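## Task

Swing the front door of server cabinet BR40 open to its full extent and let it come to rest in that position; the handle may be left pulled out. Every other cabinet must finish in its starting state. A forceful enough slam of a door, opening or closing, means failure, and so does the robot toppling or ending up tilted.

## Robot and tools

Robot: TidyBot++, a single-arm mobile manipulator. The base is 0.54 m long, 0.50 m wide and 0.38 m tall, on four powered casters. It carries one seven-joint arm with a two-finger gripper. The shoulder sits 0.12 m ahead of the base centre, 0.68 m above the floor. Segment lengths: upper arm 0.42 m, forearm 0.31 m, hand 0.31 m. Cameras: base_camera and wrist_camera (the latter looks along the hand). The arm begins folded with the hand pointing down, sticking out up to 0.08 m in front of the base.

Frames: the base frame has its origin on the floor under the base centre, x forward, y left, z up, in metres. hand_pose and hand_target use this frame and give the point midway between the finger pads. The hand's own z axis runs out along the fingers, and the fingers close along its y axis. The odometry frame is the base frame as it stood at scene start. base_odometry counts wheel rotation only, so slip shows up as travel. Heading is in radians, positive to the left, within -3.142 to 3.142. base_tilt is in degrees, with forward and right positive.

Tool move. It runs a single action, built from base, joints, target and optional speeds, plus cameras and blocking. Motions in one action start together.
- base: an object with any of translate_m (forward +), strafe_m (left +) and rotate_rad (counter-clockwise seen from above +). These are offsets relative to where the base currently stands, measured along its axes at the start of the command. Ranges: translate_m and strafe_m -2 to 2 m, rotate_rad -6.3 to 6.3 rad.
- joints: absolute angles by name, in radians. joint_2_rad is limited to -2.249..2.249 (0 = upper arm vertical, + leans forward when joint_1 is 0). joint_4_rad is limited to -2.579..2.579 (elbow, 0 = straight; with joint_3 at 3.14, negative bends it forward). joint_6_rad is limited to -2.099..2.099 (wrist; negative bends the hand forward when joint_3 = 3.14 and joint_5 = 0). joint_1, 3, 5 and 7 accept any angle but always go the shorter way round, so send steps smaller than half a turn. joint_1 + is clockwise seen from above, which is opposite to heading. gripper_pos is absolute, 0 (open, about 85 mm gap) to 1 (closed).
- target: one flat list of 7 numbers [x, y, z, qw, qx, qy, qz] giving an absolute hand pose in the base frame (metres, then a unit quaternion). When target is used, joints may hold only gripper_pos.
- speeds: top speeds for this action only. translate_m and strafe_m take 0.05-0.5 m/s; if both are used, give the speed under just one of them. rotate_rad takes 0.1-1.57 rad/s.
- cameras: a list drawn from base_camera, wrist_camera, all. Omitted means all, and [] means none.
- blocking: true or omitted waits until everything rests. false returns in about 0.5 s while motion continues. A later move overrides only the parts it names.

Unknown keys make the call invalid. Out-of-range values cause a refusal, and a refusal halts the rest of the reply's move/wait/finished_scene calls in that scene.

wait(seconds 0-10, cameras) only observes, and returns early once moves have finished. stop(cameras) brakes all running motions. zoom_image(camera, region [x0,y0,x1,y1] in pixels, at most 504x504) enlarges part of the latest image. finished_scene(scene: 1 or 2) closes the current scene irreversibly. The door must already be fully open and still at that point.

Result lines. "move" reports done or the worst status. base_status, joint_status and hand_status each give done, moving, off_target, stopped, not_followed, contact_stop, time_out or torque_fault. hand_status is done within 10 mm and 2 degrees; most target moves finish off_target within about 3 cm. To refine, add (wanted minus hand_pose) to the last target. To hold the hand still, resend hand_target rather than hand_pose. joint_positions reports angles, with a done tolerance of ±0.039 for joints 1-4 and ±0.095 for joints 5-7. gripper off_target means something is caught between the fingers. motor_effort is in percent of maximum, with the peak shown in brackets. on_its_own lists actions the robot took without being told. "joint command not followed" or "pose unreachable" means a safety check held back the arm targets, usually because of self-collision. ARM HIT means the arm struck the base or itself. The lines MOTOR HOT, OVER-TEMPERATURE FAULT and limit_stop_at_motor_heat report overheating. An uncommanded contact_stop, time_out or torque fault cancels the later calls in that reply.

Cautions. The arm does not avoid obstacles and keeps pressing after contact. No check stops it from hitting the base. A target low and close in front of the base can push the arm into it. A blocked base keeps shoving until time_out and may still report done. Torque sensors fault at 104.5 N m (joints 1-4) or 51.3 N m (5-7), which freezes the arm for 10 s. If the arm snags something 0.6 m or more above the floor while the base moves, the robot can tip, and pushing or pulling sideways on a raised hand can lift wheels. Backing off or retracting the arm recovers from a lean. Let a door swing slowly and keep control of it, so it cannot bang against its stop or fall shut. Leave the other cabinets alone. Don't grip hard on parts that are still fixed, and don't yank or twist the gripper. A stretched-out arm or continued pushing heats the motors. Odometry drifts a few centimetres over many moves, so check position with the cameras.

Each tool is called after "Call:" in YAML: its name, and indented under it one key for each argument.

## Session

Call:
move:

Scene clock: 0.00 s.
base_odometry: x=+0.000 y=+0.000 heading=+0.000
base_tilt: forward=-0.4 right=-0.4
base_status: not commanded
joint_positions: joint_1_rad=+0.025 joint_2_rad=-0.365 joint_3_rad=+3.105 joint_4_rad=-2.551 joint_5_rad=-0.038 joint_6_rad=-0.890 joint_7_rad=+1.533 gripper_pos=+0.000
joint_status: not commanded
motor_effort: joint_1_rad=+0 joint_2_rad=-2 joint_3_rad=-1 joint_4_rad=+14 joint_5_rad=+0 joint_6_rad=+0 joint_7_rad=+0
hand_pose: x=+0.2456 y=+0.0104 z=+0.5827 quat_wxyz=(-0.010, +0.999, -0.026, +0.032) (m; base frame)
hand_target: x=+0.2449 y=+0.0104 z=+0.5823 quat_wxyz=(-0.010, +0.999, -0.026, +0.032) (m; base frame)
hand_status: not commanded
pictures: base_camera, wrist_camera
Images, in order (width x height): base_camera 644x364, wrist_camera 644x476.

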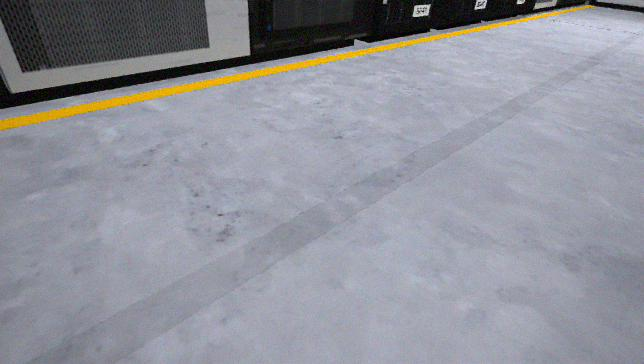

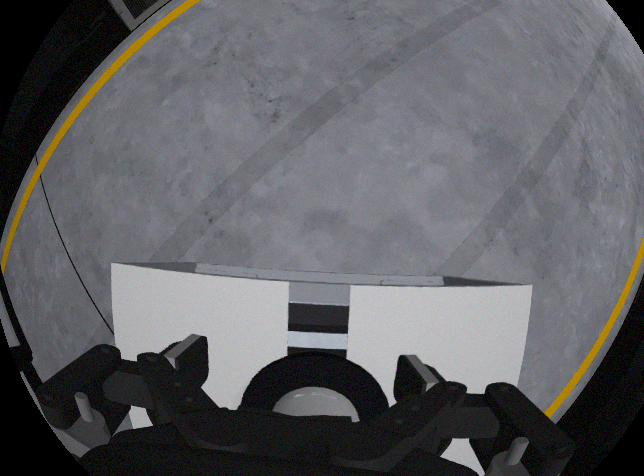

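Call:
zoom_image:
  camera: "base_camera"
  region: [340, 0, 600, 60]

Scaled by 1.938.

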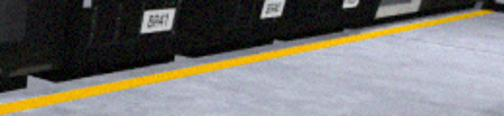

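Call:
move:
  joints: {"joint_6_rad": 0.5, "joint_1_rad": -0.6}

Scene clock: 17.43 s.
move: done
base_odometry: x=+0.000 y=+0.000 heading=+0.000
base_tilt: forward=-0.4 right=-0.4
base_status: not commanded
joint_positions: joint_1_rad=-0.584 joint_2_rad=-0.365 joint_3_rad=+3.105 joint_4_rad=-2.550 joint_5_rad=-0.038 joint_6_rad=+0.434 joint_7_rad=+1.533 gripper_pos=+0.000
joint_status: all done
motor_effort: joint_1_rad=+0(1) joint_2_rad=-7(7) joint_3_rad=-1(1) joint_4_rad=+18(19) joint_5_rad=+0(0) joint_6_rad=+8(9) joint_7_rad=+0(1)
hand_pose: x=+0.4561 y=+0.2377 z=+0.8371 quat_wxyz=(-0.206, +0.740, +0.206, +0.606) (m; base frame)
hand_target: x=+0.4548 y=+0.2442 z=+0.8567 quat_wxyz=(-0.218, +0.718, +0.206, +0.628) (m; base frame)
hand_status: not commanded
pictures: base_camera, wrist_camera
Images, in order (width x height): base_camera 644x364, wrist_camera 644x476.

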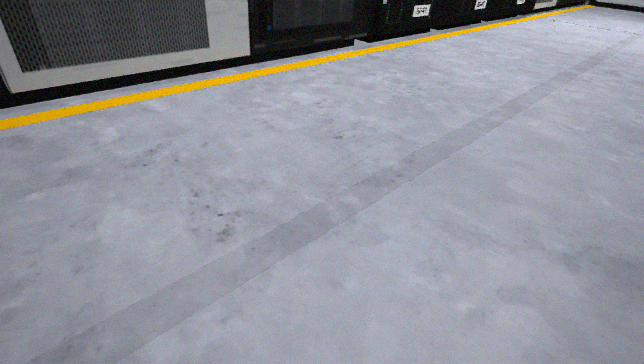

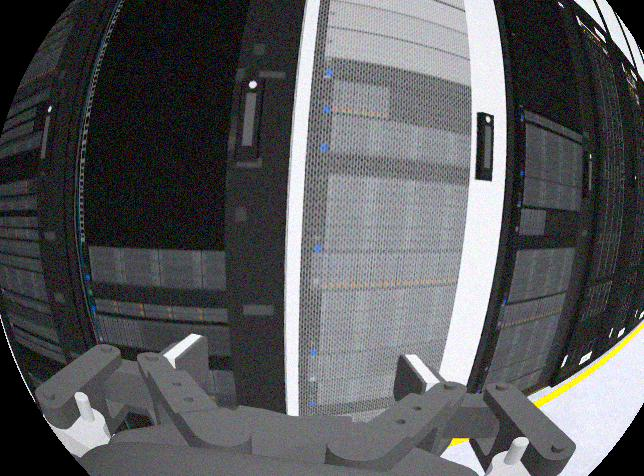

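Call:
zoom_image:
  camera: "wrist_camera"
  region: [484, 280, 644, 400]

Call:
zoom_image:
  camera: "wrist_camera"
  region: [484, 0, 644, 120]

Scaled by 3.150.

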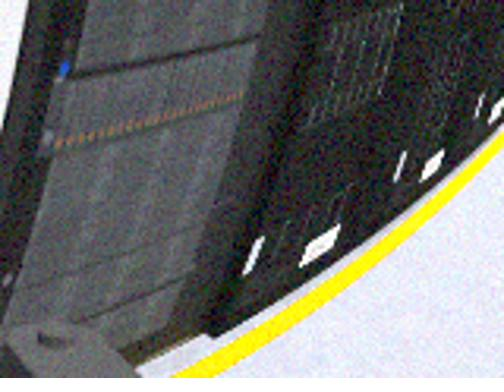

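Scaled by 3.150.

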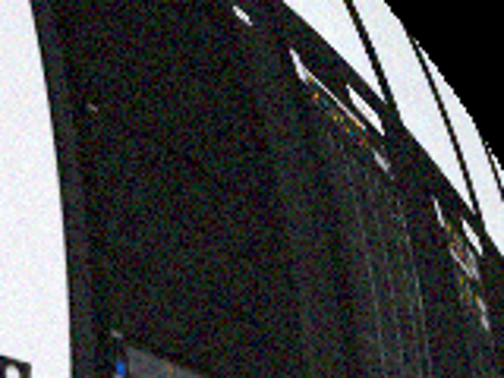

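Call:
zoom_image:
  camera: "base_camera"
  region: [380, 0, 500, 40]

Call:
zoom_image:
  camera: "base_camera"
  region: [500, 0, 600, 30]

Call:
move:
  joints: {"joint_1_rad": 0.2}
  cameras: ["wrist_camera"]

Scaled by 4.200.

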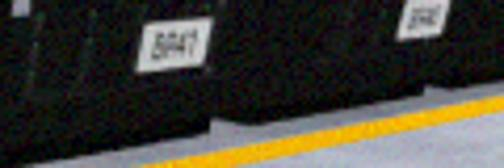

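Scaled by 5.040.

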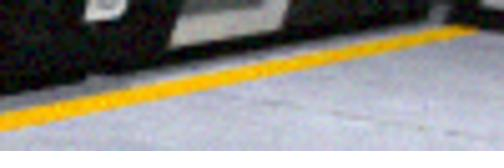

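Scene clock: 30.33 s.
move: done
base_odometry: x=+0.000 y=+0.000 heading=+0.000
base_tilt: forward=-0.4 right=-0.5
base_status: not commanded
joint_positions: joint_1_rad=+0.184 joint_2_rad=-0.365 joint_3_rad=+3.105 joint_4_rad=-2.550 joint_5_rad=-0.038 joint_6_rad=+0.437 joint_7_rad=+1.533 gripper_pos=+0.000
joint_status: all done
motor_effort: joint_1_rad=+0(1) joint_2_rad=-7(7) joint_3_rad=-1(1) joint_4_rad=+18(19) joint_5_rad=+0(1) joint_6_rad=+8(9) joint_7_rad=+0(1)
hand_pose: x=+0.5268 y=-0.0635 z=+0.8381 quat_wxyz=(+0.036, +0.762, -0.086, +0.640) (m; base frame)
hand_target: x=+0.5281 y=-0.0708 z=+0.8567 quat_wxyz=(+0.043, +0.742, -0.090, +0.663) (m; base frame)
hand_status: not commanded
pictures: wrist_camera
Images, in order (width x height): wrist_camera 644x476.

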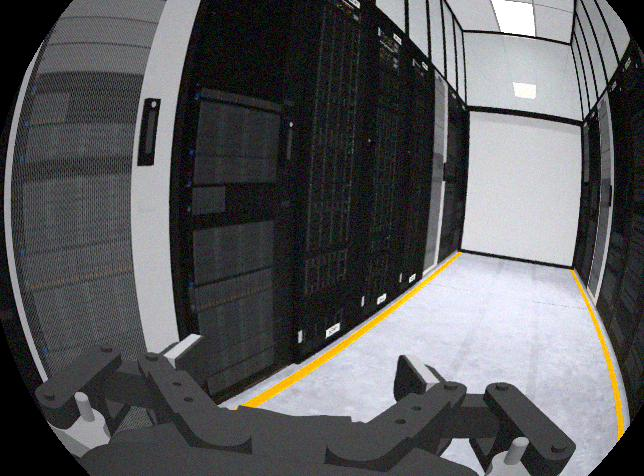

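Call:
zoom_image:
  camera: "wrist_camera"
  region: [290, 240, 450, 360]

Call:
zoom_image:
  camera: "wrist_camera"
  region: [280, 0, 480, 120]

Scaled by 3.150.

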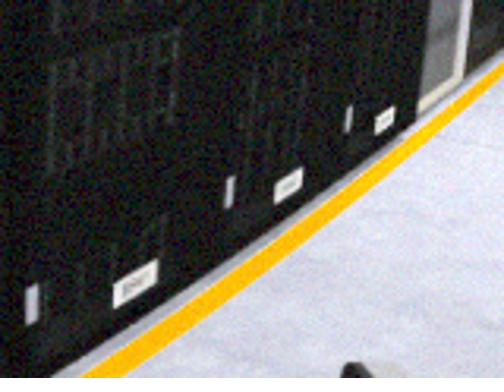

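Scaled by 2.520.

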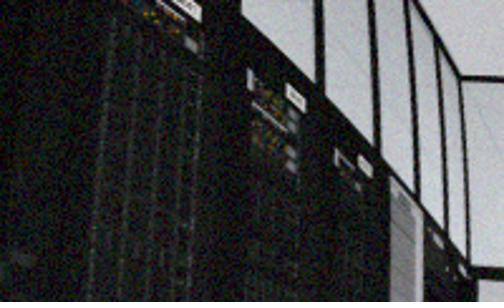

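Call:
move:
  base: {"rotate_rad": -0.75}
  joints: {"joint_1_rad": -0.5}

Scene clock: 44.70 s.
move: done
base_odometry: x=+0.000 y=+0.000 heading=-0.749
base_tilt: forward=-0.3 right=-0.4
base_status: done
joint_positions: joint_1_rad=-0.485 joint_2_rad=-0.365 joint_3_rad=+3.106 joint_4_rad=-2.550 joint_5_rad=-0.038 joint_6_rad=+0.437 joint_7_rad=+1.533 gripper_pos=+0.000
joint_status: all done
motor_effort: joint_1_rad=+0(1) joint_2_rad=-6(8) joint_3_rad=-1(2) joint_4_rad=+18(19) joint_5_rad=+0(1) joint_6_rad=+9(9) joint_7_rad=+0(1)
hand_pose: x=+0.4784 y=+0.2028 z=+0.8382 quat_wxyz=(-0.176, +0.748, +0.169, +0.617) (m; base frame)
hand_target: x=+0.4775 y=+0.2094 z=+0.8567 quat_wxyz=(-0.187, +0.728, +0.170, +0.638) (m; base frame)
hand_status: not commanded
pictures: base_camera, wrist_camera
Images, in order (width x height): base_camera 644x364, wrist_camera 644x476.

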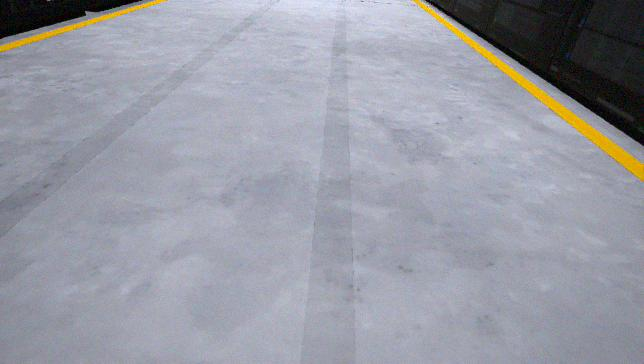

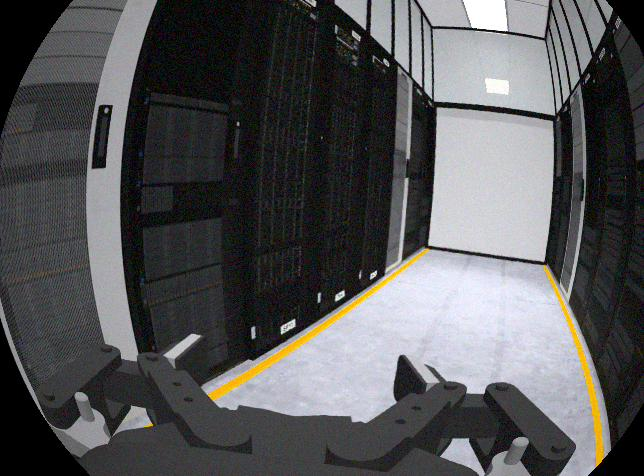

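Call:
zoom_image:
  camera: "wrist_camera"
  region: [240, 240, 400, 350]

Call:
zoom_image:
  camera: "wrist_camera"
  region: [230, 0, 400, 100]

Scaled by 3.150.

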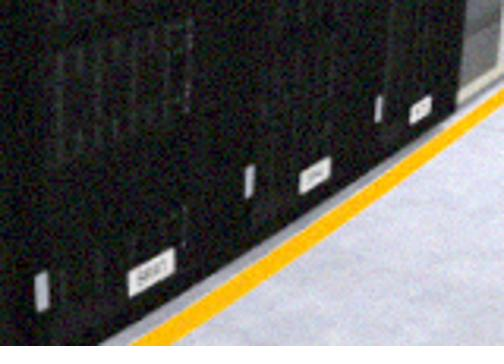

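Scaled by 2.965.

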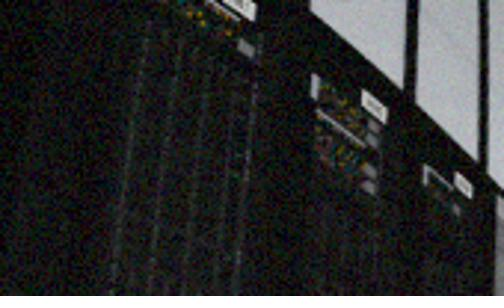

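Call:
move:
  base: {"translate_m": 1.3}
  joints: {"joint_1_rad": -1.3}

Scene clock: 54.57 s.
move: done
base_odometry: x=+0.952 y=-0.886 heading=-0.750
base_tilt: forward=-0.4 right=-0.4
base_status: done
joint_positions: joint_1_rad=-1.285 joint_2_rad=-0.365 joint_3_rad=+3.106 joint_4_rad=-2.550 joint_5_rad=-0.038 joint_6_rad=+0.438 joint_7_rad=+1.533 gripper_pos=+0.000
joint_status: all done
motor_effort: joint_1_rad=+0(1) joint_2_rad=-7(8) joint_3_rad=-1(2) joint_4_rad=+18(19) joint_5_rad=+0(1) joint_6_rad=+9(9) joint_7_rad=+0(1)
hand_pose: x=+0.2240 y=+0.3991 z=+0.8388 quat_wxyz=(-0.403, +0.623, +0.446, +0.500) (m; base frame)
hand_target: x=+0.2185 y=+0.4031 z=+0.8567 quat_wxyz=(-0.420, +0.604, +0.440, +0.515) (m; base frame)
hand_status: not commanded
pictures: base_camera, wrist_camera
Images, in order (width x height): base_camera 644x364, wrist_camera 644x476.

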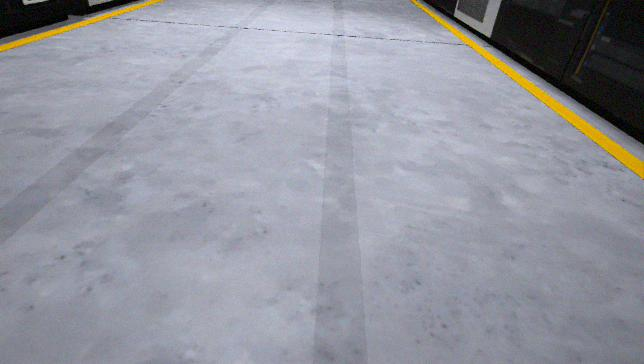

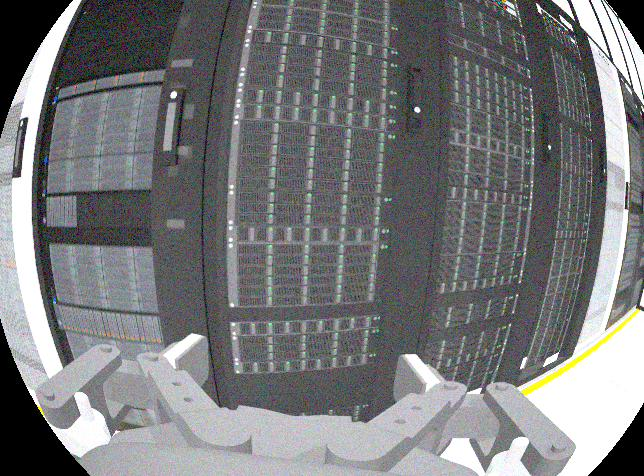

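Call:
zoom_image:
  camera: "base_camera"
  region: [0, 0, 120, 50]

Call:
move:
  joints: {"joint_1_rad": -1.1, "joint_6_rad": 1.1}
  cameras: ["wrist_camera"]

Scaled by 4.200.

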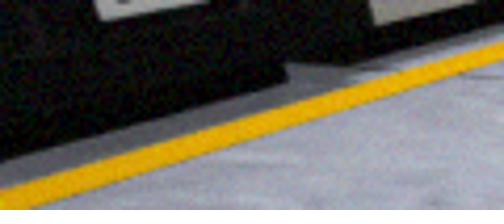

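Scene clock: 60.17 s.
move: done
base_odometry: x=+0.952 y=-0.886 heading=-0.750
base_tilt: forward=-0.4 right=-0.4
base_status: not commanded
joint_positions: joint_1_rad=-1.115 joint_2_rad=-0.365 joint_3_rad=+3.106 joint_4_rad=-2.550 joint_5_rad=-0.038 joint_6_rad=+1.034 joint_7_rad=+1.533 gripper_pos=+0.000
joint_status: all done
motor_effort: joint_1_rad=+0(1) joint_2_rad=-7(8) joint_3_rad=-1(2) joint_4_rad=+18(20) joint_5_rad=+0(1) joint_6_rad=+8(10) joint_7_rad=+0(1)
hand_pose: x=+0.2834 y=+0.3543 z=+1.0200 quat_wxyz=(-0.465, +0.470, +0.275, +0.698) (m; base frame)
hand_target: x=+0.2848 y=+0.3438 z=+1.0375 quat_wxyz=(-0.469, +0.449, +0.258, +0.716) (m; base frame)
hand_status: not commanded
pictures: wrist_camera
Images, in order (width x height): wrist_camera 644x476.

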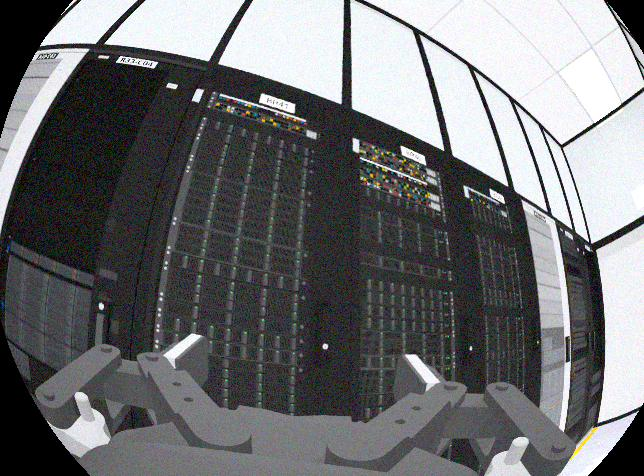

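Call:
zoom_image:
  camera: "wrist_camera"
  region: [240, 80, 340, 130]

Call:
zoom_image:
  camera: "wrist_camera"
  region: [370, 130, 450, 180]

Call:
zoom_image:
  camera: "wrist_camera"
  region: [470, 170, 550, 230]

Call:
zoom_image:
  camera: "wrist_camera"
  region: [20, 40, 180, 100]

Scaled by 5.040.

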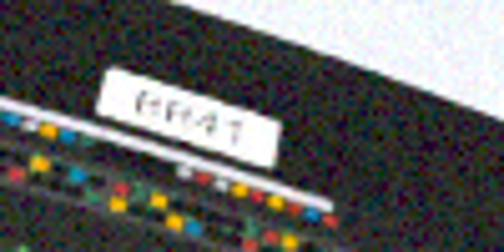

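Scaled by 6.300.

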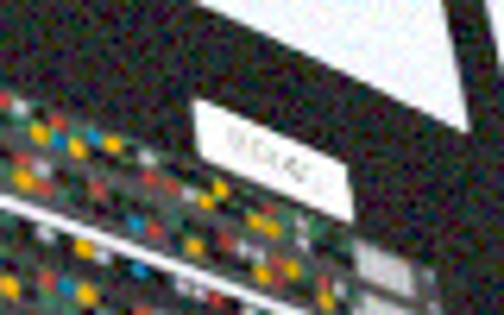

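Scaled by 6.300.

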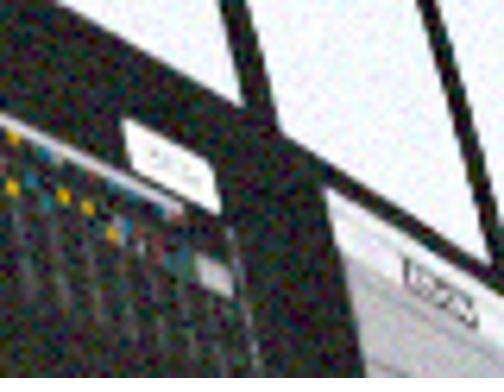

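Scaled by 3.150.

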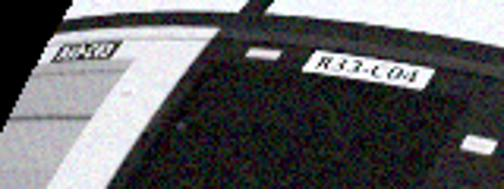

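Call:
move:
  base: {"translate_m": 0.9}
  joints: {"joint_1_rad": -1.5, "joint_6_rad": 1.1}

Scene clock: 77.40 s.
move: done
base_odometry: x=+1.610 y=-1.499 heading=-0.750
base_tilt: forward=-0.4 right=-0.4
base_status: done
joint_positions: joint_1_rad=-1.484 joint_2_rad=-0.365 joint_3_rad=+3.107 joint_4_rad=-2.550 joint_5_rad=-0.038 joint_6_rad=+1.038 joint_7_rad=+1.533 gripper_pos=+0.000
joint_status: all done
motor_effort: joint_1_rad=+0(2) joint_2_rad=-7(7) joint_3_rad=-1(3) joint_4_rad=+18(19) joint_5_rad=+0(1) joint_6_rad=+8(9) joint_7_rad=+1(1)
hand_pose: x=+0.1446 y=+0.3892 z=+1.0211 quat_wxyz=(-0.586, +0.410, +0.356, +0.602) (m; base frame)
hand_target: x=+0.1378 y=+0.3812 z=+1.0375 quat_wxyz=(-0.602, +0.388, +0.342, +0.608) (m; base frame)
hand_status: not commanded
pictures: base_camera, wrist_camera
Images, in order (width x height): base_camera 644x364, wrist_camera 644x476.

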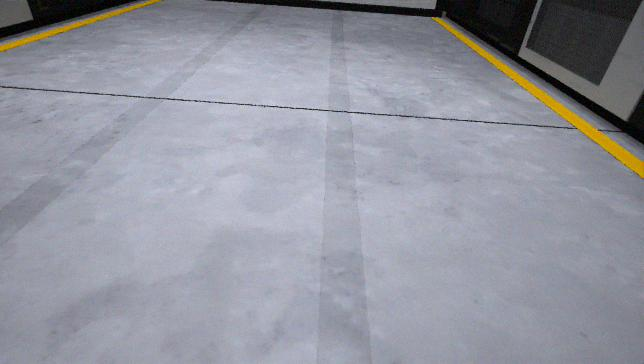

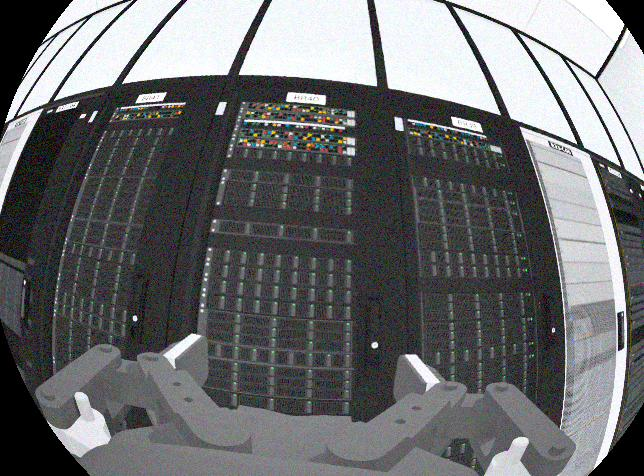

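Call:
zoom_image:
  camera: "wrist_camera"
  region: [270, 80, 350, 120]

Call:
zoom_image:
  camera: "wrist_camera"
  region: [430, 100, 510, 150]

Call:
zoom_image:
  camera: "wrist_camera"
  region: [120, 80, 200, 120]

Call:
zoom_image:
  camera: "wrist_camera"
  region: [320, 250, 440, 400]

Scaled by 6.300.

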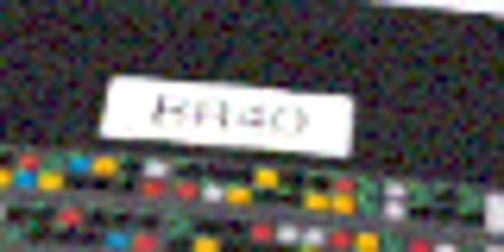

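Scaled by 6.300.

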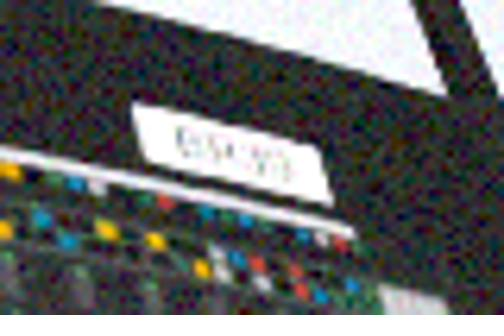

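Scaled by 6.300.

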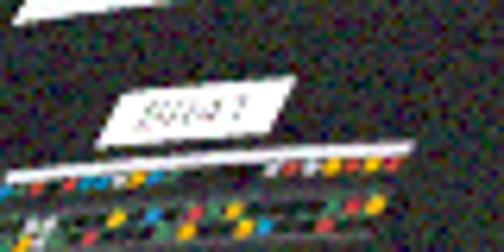

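Scaled by 3.360.

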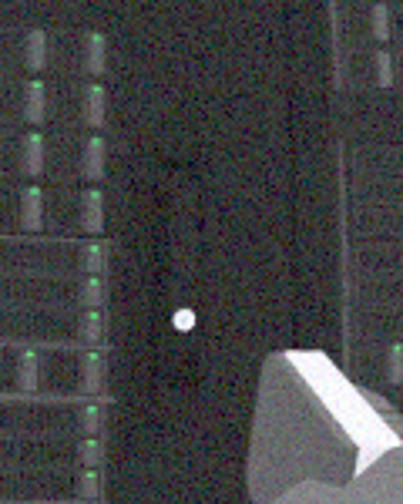

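Call:
move:
  base: {"rotate_rad": 1.571}
  joints: {"joint_1_rad": 0.0, "joint_6_rad": 0.62}

Scene clock: 94.03 s.
move: done
base_odometry: x=+1.610 y=-1.499 heading=+0.820
base_tilt: forward=-0.4 right=-0.4
base_status: done
joint_positions: joint_1_rad=-0.016 joint_2_rad=-0.365 joint_3_rad=+3.106 joint_4_rad=-2.550 joint_5_rad=-0.038 joint_6_rad=+0.697 joint_7_rad=+1.533 gripper_pos=+0.000
joint_status: all done
motor_effort: joint_1_rad=+0(1) joint_2_rad=-7(8) joint_3_rad=-1(2) joint_4_rad=+19(19) joint_5_rad=+0(1) joint_6_rad=+9(10) joint_7_rad=+0(1)
hand_pose: x=+0.5351 y=+0.0170 z=+0.9188 quat_wxyz=(-0.030, +0.677, -0.010, +0.735) (m; base frame)
hand_target: x=+0.5362 y=+0.0113 z=+0.8939 quat_wxyz=(-0.024, +0.706, -0.016, +0.708) (m; base frame)
hand_status: not commanded
pictures: base_camera, wrist_camera
Images, in order (width x height): base_camera 644x364, wrist_camera 644x476.

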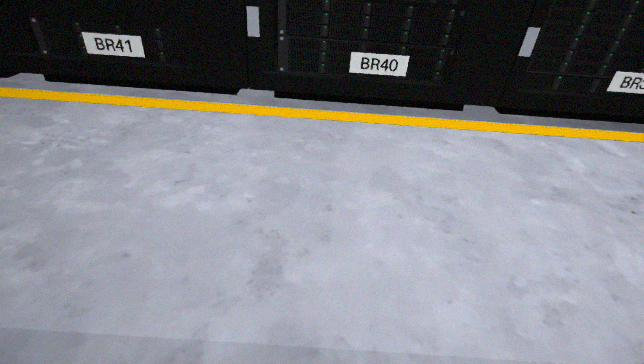

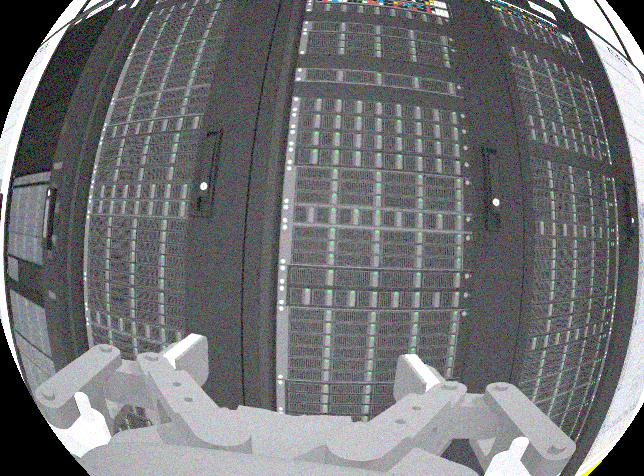

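Call:
zoom_image:
  camera: "wrist_camera"
  region: [430, 120, 560, 260]

Call:
zoom_image:
  camera: "wrist_camera"
  region: [160, 110, 260, 230]

Scaled by 3.600.

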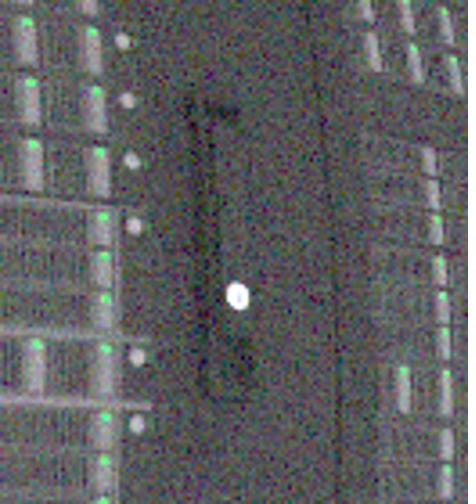

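Scaled by 4.200.

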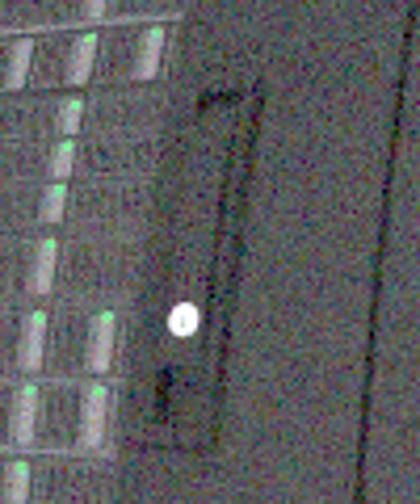

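Call:
move:
  base: {"rotate_rad": -0.055, "strafe_m": -0.3}

Scene clock: 122.40 s.
move: done
base_odometry: x=+1.830 y=-1.704 heading=+0.765
base_tilt: forward=-0.4 right=-0.4
base_status: done
joint_positions: joint_1_rad=-0.011 joint_2_rad=-0.365 joint_3_rad=+3.107 joint_4_rad=-2.550 joint_5_rad=-0.038 joint_6_rad=+0.694 joint_7_rad=+1.533 gripper_pos=+0.000
joint_status: not commanded
motor_effort: joint_1_rad=+0(1) joint_2_rad=-6(8) joint_3_rad=-1(3) joint_4_rad=+19(19) joint_5_rad=+0(1) joint_6_rad=+9(9) joint_7_rad=+0(1)
hand_pose: x=+0.5353 y=+0.0146 z=+0.9179 quat_wxyz=(-0.028, +0.679, -0.012, +0.734) (m; base frame)
hand_target: x=+0.5362 y=+0.0113 z=+0.8939 quat_wxyz=(-0.024, +0.706, -0.016, +0.708) (m; base frame)
hand_status: not commanded
pictures: base_camera, wrist_camera
Images, in order (width x height): base_camera 644x364, wrist_camera 644x476.

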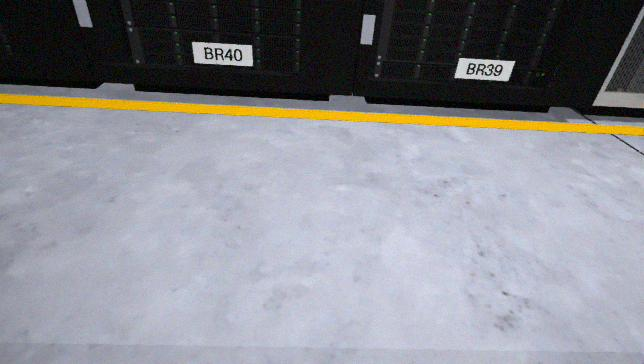

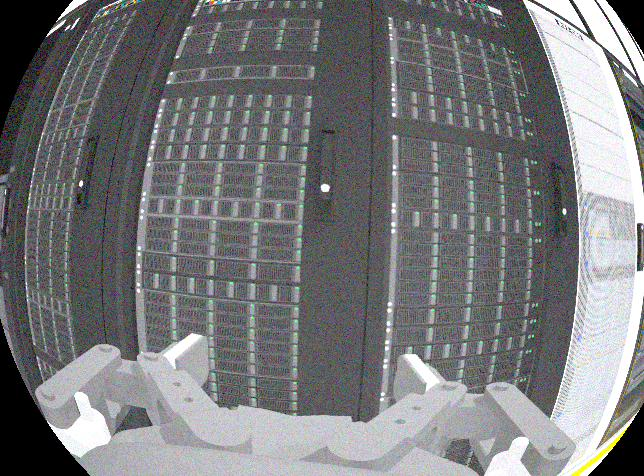

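Call:
move:
  base: {"rotate_rad": 0.045, "translate_m": 0.15}
  speeds: {"translate_m": 0.2}

Scene clock: 199.40 s.
move: done
base_odometry: x=+1.938 y=-1.600 heading=+0.810
base_tilt: forward=-0.4 right=-0.4
base_status: done
joint_positions: joint_1_rad=-0.010 joint_2_rad=-0.364 joint_3_rad=+3.106 joint_4_rad=-2.550 joint_5_rad=-0.038 joint_6_rad=+0.692 joint_7_rad=+1.533 gripper_pos=+0.000
joint_status: not commanded
motor_effort: joint_1_rad=+0(1) joint_2_rad=-7(9) joint_3_rad=-1(2) joint_4_rad=+19(20) joint_5_rad=+0(1) joint_6_rad=+8(9) joint_7_rad=+0(1)
hand_pose: x=+0.5354 y=+0.0149 z=+0.9172 quat_wxyz=(-0.028, +0.679, -0.012, +0.733) (m; base frame)
hand_target: x=+0.5362 y=+0.0113 z=+0.8939 quat_wxyz=(-0.024, +0.706, -0.016, +0.708) (m; base frame)
hand_status: not commanded
pictures: base_camera, wrist_camera
Images, in order (width x height): base_camera 644x364, wrist_camera 644x476.

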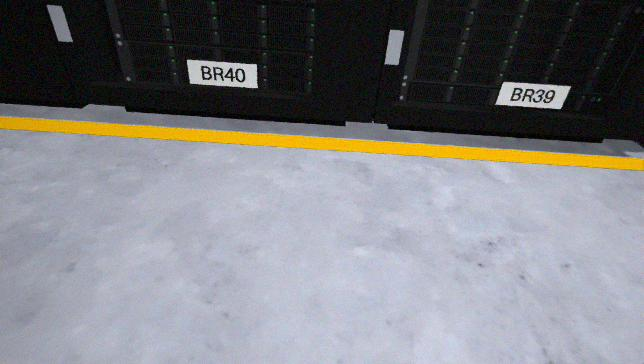

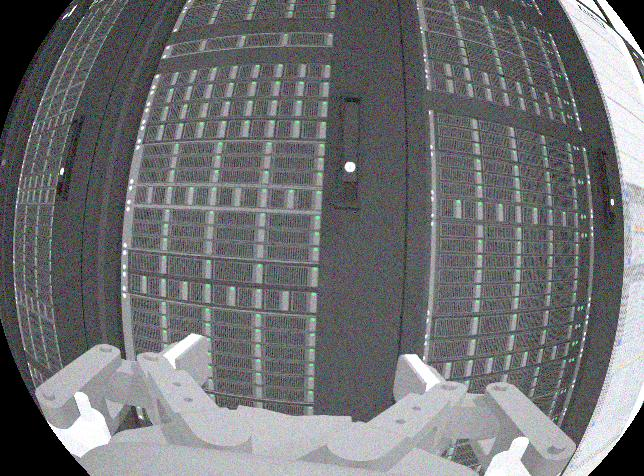

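Call:
zoom_image:
  camera: "wrist_camera"
  region: [300, 80, 400, 220]

Scaled by 3.600.

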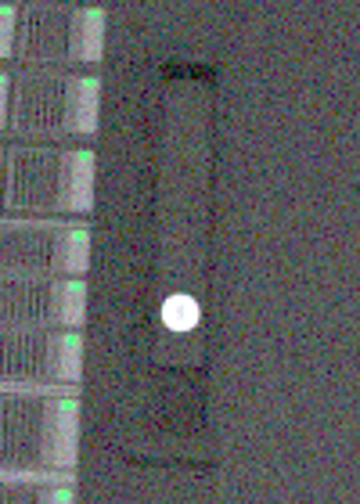

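Call:
move:
  target: [0.60, -0.02, 1.08, 0.0, 0.7071, 0.0, 0.7071]

Scene clock: 239.67 s.
move: off_target
base_odometry: x=+1.938 y=-1.600 heading=+0.810
base_tilt: forward=-0.4 right=-0.4
base_status: not commanded
joint_positions: joint_1_rad=-0.128 joint_2_rad=-0.364 joint_3_rad=+3.282 joint_4_rad=-1.927 joint_5_rad=-0.038 joint_6_rad=+0.065 joint_7_rad=+1.539 gripper_pos=+0.000
joint_status: not commanded
motor_effort: joint_1_rad=+0(0) joint_2_rad=-10(10) joint_3_rad=-2(2) joint_4_rad=+21(22) joint_5_rad=+0(1) joint_6_rad=+9(9) joint_7_rad=+0(1)
hand_pose: x=+0.5967 y=-0.0220 z=+1.0991 quat_wxyz=(-0.040, +0.680, -0.044, +0.730) (m; base frame)
hand_target: x=+0.6000 y=-0.0200 z=+1.0800 quat_wxyz=(+0.000, +0.707, +0.000, +0.707) (m; base frame)
hand_status: off_target (0.019 m and 8.0 deg from the pose sent, 0.179 m and 5.6 deg at the start)
pictures: base_camera, wrist_camera
Images, in order (width x height): base_camera 644x364, wrist_camera 644x476.

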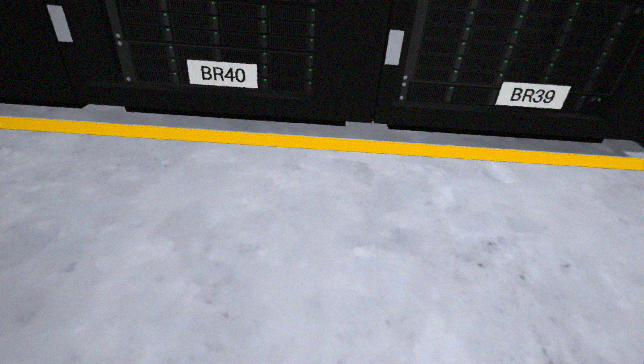

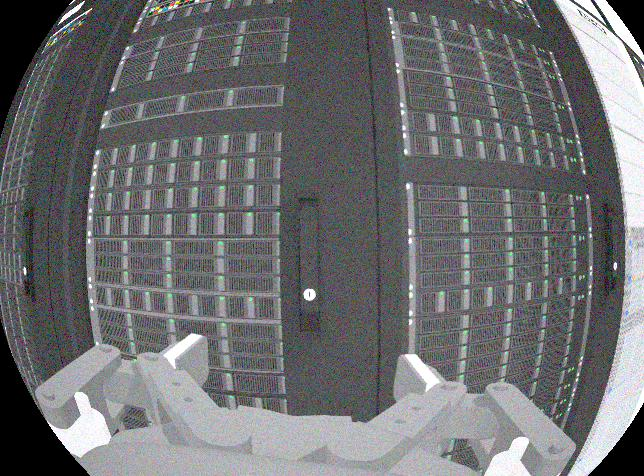

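Call:
zoom_image:
  camera: "wrist_camera"
  region: [260, 185, 360, 345]

Scaled by 3.150.

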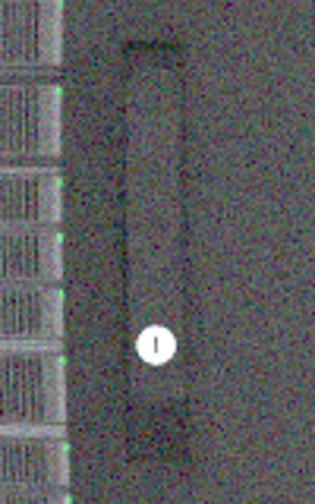

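Call:
move:
  target: [0.62, -0.22, 1.05, -0.2126, 0.6744, 0.2126, 0.6744]
  cameras: ["wrist_camera"]

Scene clock: 273.23 s.
move: off_target
base_odometry: x=+1.938 y=-1.600 heading=+0.810
base_tilt: forward=-0.4 right=-0.4
base_status: not commanded
joint_positions: joint_1_rad=-1.537 joint_2_rad=-1.138 joint_3_rad=+4.105 joint_4_rad=-1.310 joint_5_rad=+0.261 joint_6_rad=-0.825 joint_7_rad=+2.201 gripper_pos=+0.000
joint_status: not commanded
motor_effort: joint_1_rad=+0(2) joint_2_rad=+31(32) joint_3_rad=-17(18) joint_4_rad=+8(23) joint_5_rad=-4(4) joint_6_rad=+6(9) joint_7_rad=+0(1)
hand_pose: x=+0.6140 y=-0.2086 z=+1.0841 quat_wxyz=(-0.249, +0.655, +0.178, +0.691) (m; base frame)
hand_target: x=+0.6200 y=-0.2200 z=+1.0500 quat_wxyz=(-0.213, +0.674, +0.213, +0.674) (m; base frame)
hand_status: off_target (0.036 m and 6.5 deg from the pose sent, 0.205 m and 36.2 deg at the start)
pictures: wrist_camera
Images, in order (width x height): wrist_camera 644x476.

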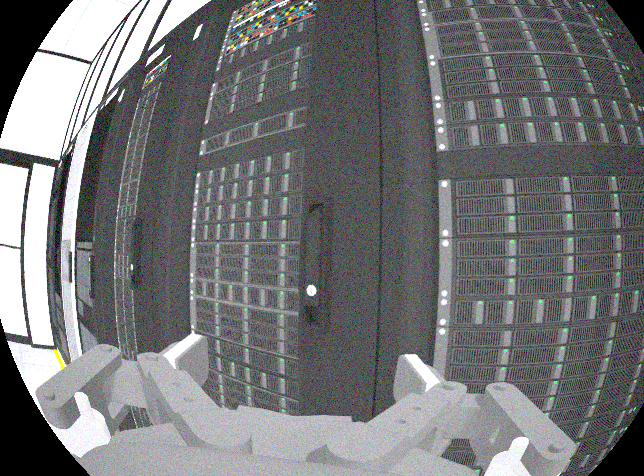

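Call:
zoom_image:
  camera: "wrist_camera"
  region: [280, 190, 360, 340]

Scaled by 3.360.

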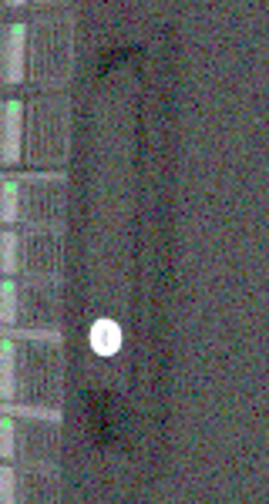

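Call:
move:
  target: [0.70, -0.03, 1.04, 0.0, 0.7071, 0.0, 0.7071]
  cameras: ["wrist_camera"]

Scene clock: 289.20 s.
move: off_target
base_odometry: x=+1.938 y=-1.600 heading=+0.810
base_tilt: forward=-0.4 right=-0.4
base_status: not commanded
joint_positions: joint_1_rad=-0.252 joint_2_rad=-0.118 joint_3_rad=+3.469 joint_4_rad=-1.835 joint_5_rad=+0.313 joint_6_rad=+0.141 joint_7_rad=+1.293 gripper_pos=+0.000
joint_status: not commanded
motor_effort: joint_1_rad=+0(2) joint_2_rad=-19(32) joint_3_rad=-2(19) joint_4_rad=+21(23) joint_5_rad=+0(4) joint_6_rad=+8(9) joint_7_rad=+0(1)
hand_pose: x=+0.6960 y=-0.0406 z=+1.0475 quat_wxyz=(+0.008, +0.713, -0.013, +0.701) (m; base frame)
hand_target: x=+0.7000 y=-0.0300 z=+1.0400 quat_wxyz=(+0.000, +0.707, +0.000, +0.707) (m; base frame)
hand_status: off_target (0.014 m and 1.9 deg from the pose sent, 0.203 m and 35.8 deg at the start)
pictures: wrist_camera
Images, in order (width x height): wrist_camera 644x476.

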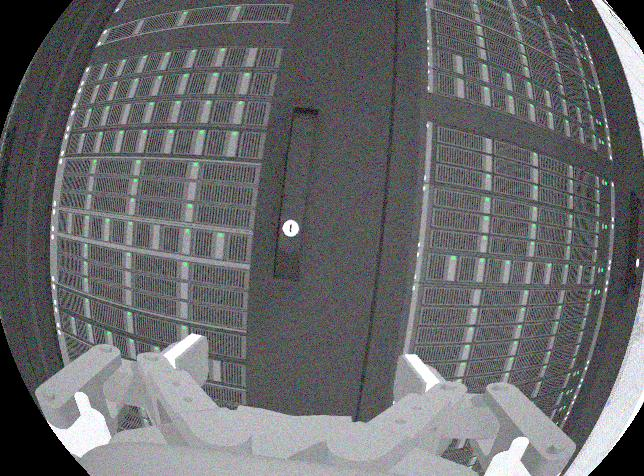

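Call:
zoom_image:
  camera: "wrist_camera"
  region: [240, 90, 360, 300]

Scaled by 2.400.

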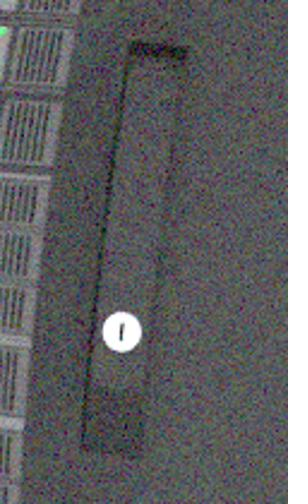

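Call:
move:
  base: {"translate_m": 0.12}
  speeds: {"translate_m": 0.15}

Call:
zoom_image:
  camera: "wrist_camera"
  region: [200, 60, 380, 320]

Scene clock: 305.90 s.
move: done
base_odometry: x=+2.021 y=-1.513 heading=+0.810
base_tilt: forward=-0.4 right=-0.4
base_status: done
joint_positions: joint_1_rad=-0.252 joint_2_rad=-0.107 joint_3_rad=+3.468 joint_4_rad=-1.836 joint_5_rad=+0.314 joint_6_rad=+0.144 joint_7_rad=+1.291 gripper_pos=+0.000
joint_status: not commanded
motor_effort: joint_1_rad=+0(1) joint_2_rad=-19(23) joint_3_rad=-2(2) joint_4_rad=+21(22) joint_5_rad=+0(0) joint_6_rad=+8(9) joint_7_rad=+0(1)
hand_pose: x=+0.6999 y=-0.0393 z=+1.0418 quat_wxyz=(+0.008, +0.716, -0.012, +0.698) (m; base frame)
hand_target: x=+0.7000 y=-0.0300 z=+1.0400 quat_wxyz=(+0.000, +0.707, +0.000, +0.707) (m; base frame)
hand_status: not commanded
pictures: base_camera, wrist_camera
Images, in order (width x height): base_camera 644x364, wrist_camera 644x476.

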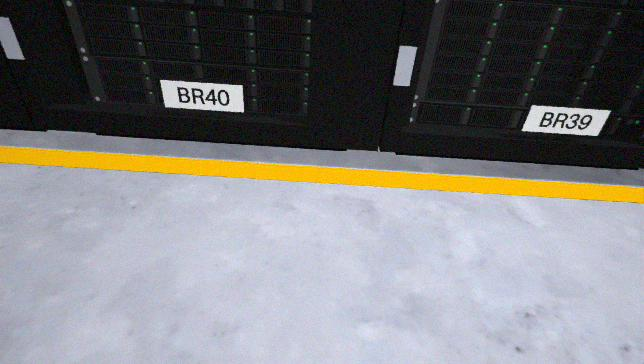

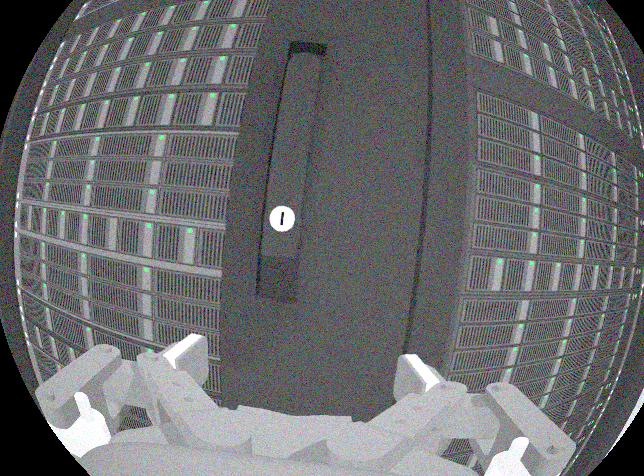

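Scaled by 1.938.

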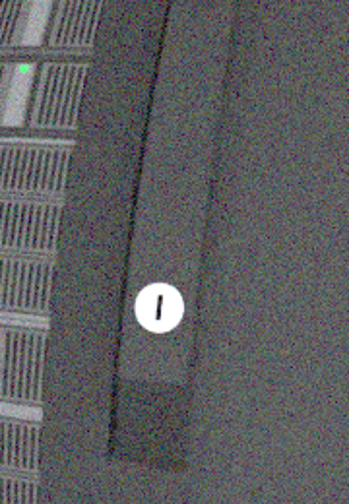

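Call:
move:
  base: {"strafe_m": -0.2}
  speeds: {"strafe_m": 0.2}
  cameras: ["wrist_camera"]

Call:
zoom_image:
  camera: "wrist_camera"
  region: [60, 40, 240, 320]

Scene clock: 334.73 s.
move: done
base_odometry: x=+2.166 y=-1.651 heading=+0.811
base_tilt: forward=-0.4 right=-0.4
base_status: done
joint_positions: joint_1_rad=-0.241 joint_2_rad=-0.107 joint_3_rad=+3.458 joint_4_rad=-1.836 joint_5_rad=+0.315 joint_6_rad=+0.146 joint_7_rad=+1.291 gripper_pos=+0.000
joint_status: not commanded
motor_effort: joint_1_rad=+0(2) joint_2_rad=-19(21) joint_3_rad=-2(4) joint_4_rad=+22(22) joint_5_rad=+0(0) joint_6_rad=+8(9) joint_7_rad=+0(1)
hand_pose: x=+0.6997 y=-0.0389 z=+1.0421 quat_wxyz=(+0.009, +0.715, -0.011, +0.699) (m; base frame)
hand_target: x=+0.7000 y=-0.0300 z=+1.0400 quat_wxyz=(+0.000, +0.707, +0.000, +0.707) (m; base frame)
hand_status: not commanded
pictures: wrist_camera
Images, in order (width x height): wrist_camera 644x476.

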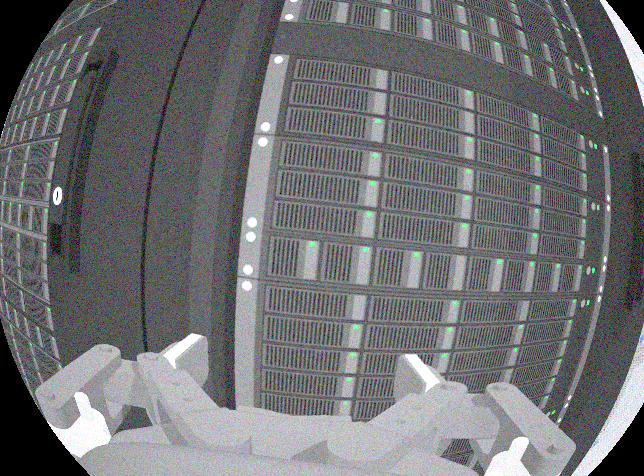

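Scaled by 1.800.

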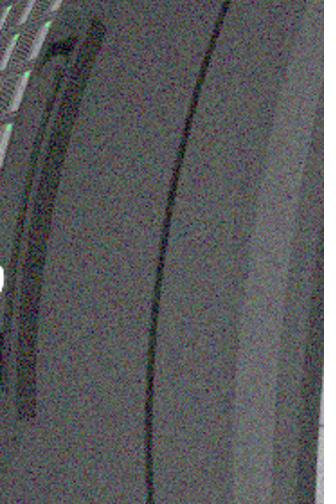

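Call:
zoom_image:
  camera: "wrist_camera"
  region: [30, 140, 130, 290]

Call:
zoom_image:
  camera: "wrist_camera"
  region: [60, 30, 150, 140]

Scaled by 3.360.

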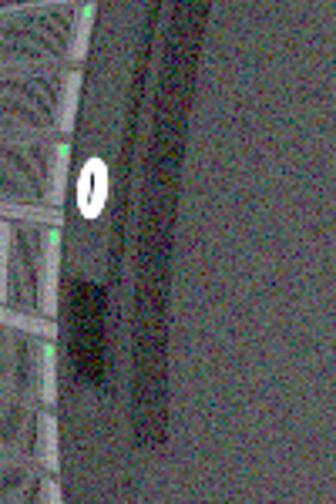

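Scaled by 4.582.

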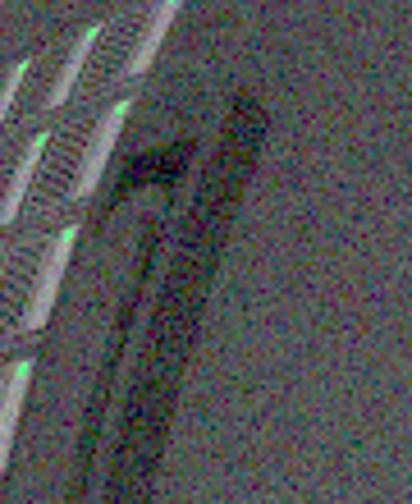

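Call:
move:
  base: {"strafe_m": 0.22}
  speeds: {"strafe_m": 0.2}
  target: [0.68, -0.03, 1.10, 0.0, 0.7071, 0.0, 0.7071]
  joints: {"gripper_pos": 0.45}

Call:
zoom_image:
  camera: "wrist_camera"
  region: [180, 100, 440, 400]

Scene clock: 544.60 s.
move: off_target
base_odometry: x=+2.007 y=-1.499 heading=+0.810
base_tilt: forward=-0.3 right=-0.4
base_status: done
joint_positions: joint_1_rad=-0.427 joint_2_rad=-0.171 joint_3_rad=+3.574 joint_4_rad=-1.734 joint_5_rad=+0.091 joint_6_rad=+0.062 joint_7_rad=+1.562 gripper_pos=+0.450
joint_status: all done
motor_effort: joint_1_rad=+0(2) joint_2_rad=-16(20) joint_3_rad=-3(4) joint_4_rad=+22(23) joint_5_rad=+0(0) joint_6_rad=+9(9) joint_7_rad=+0(1)
hand_pose: x=+0.6839 y=-0.0263 z=+1.1118 quat_wxyz=(+0.003, +0.688, +0.004, +0.726) (m; base frame)
hand_target: x=+0.6800 y=-0.0300 z=+1.1000 quat_wxyz=(+0.000, +0.707, +0.000, +0.707) (m; base frame)
hand_status: off_target (0.013 m and 3.2 deg from the pose sent, 0.062 m and 2.1 deg at the start)
pictures: base_camera, wrist_camera
Images, in order (width x height): base_camera 644x364, wrist_camera 644x476.

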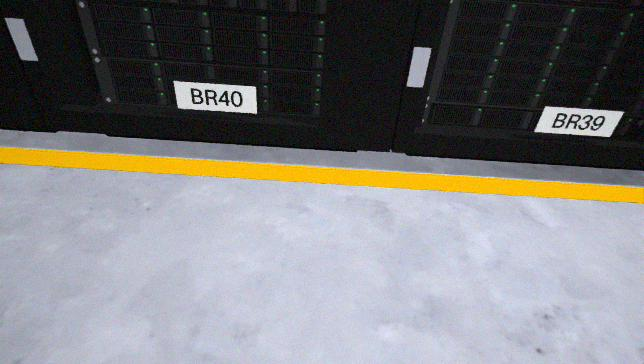

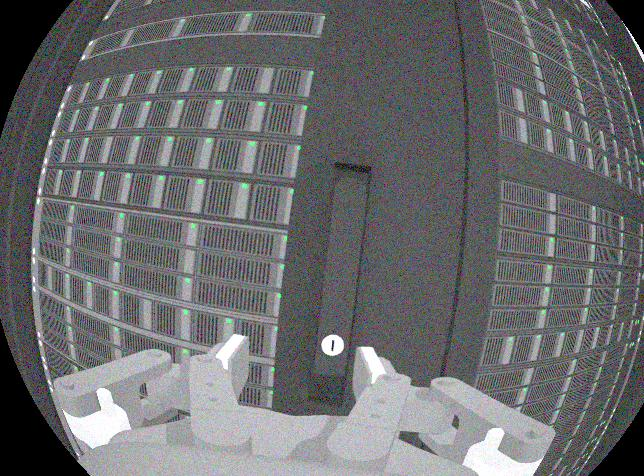

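Scaled by 1.680.

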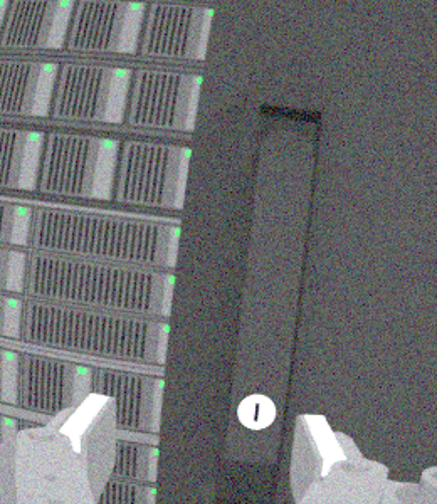

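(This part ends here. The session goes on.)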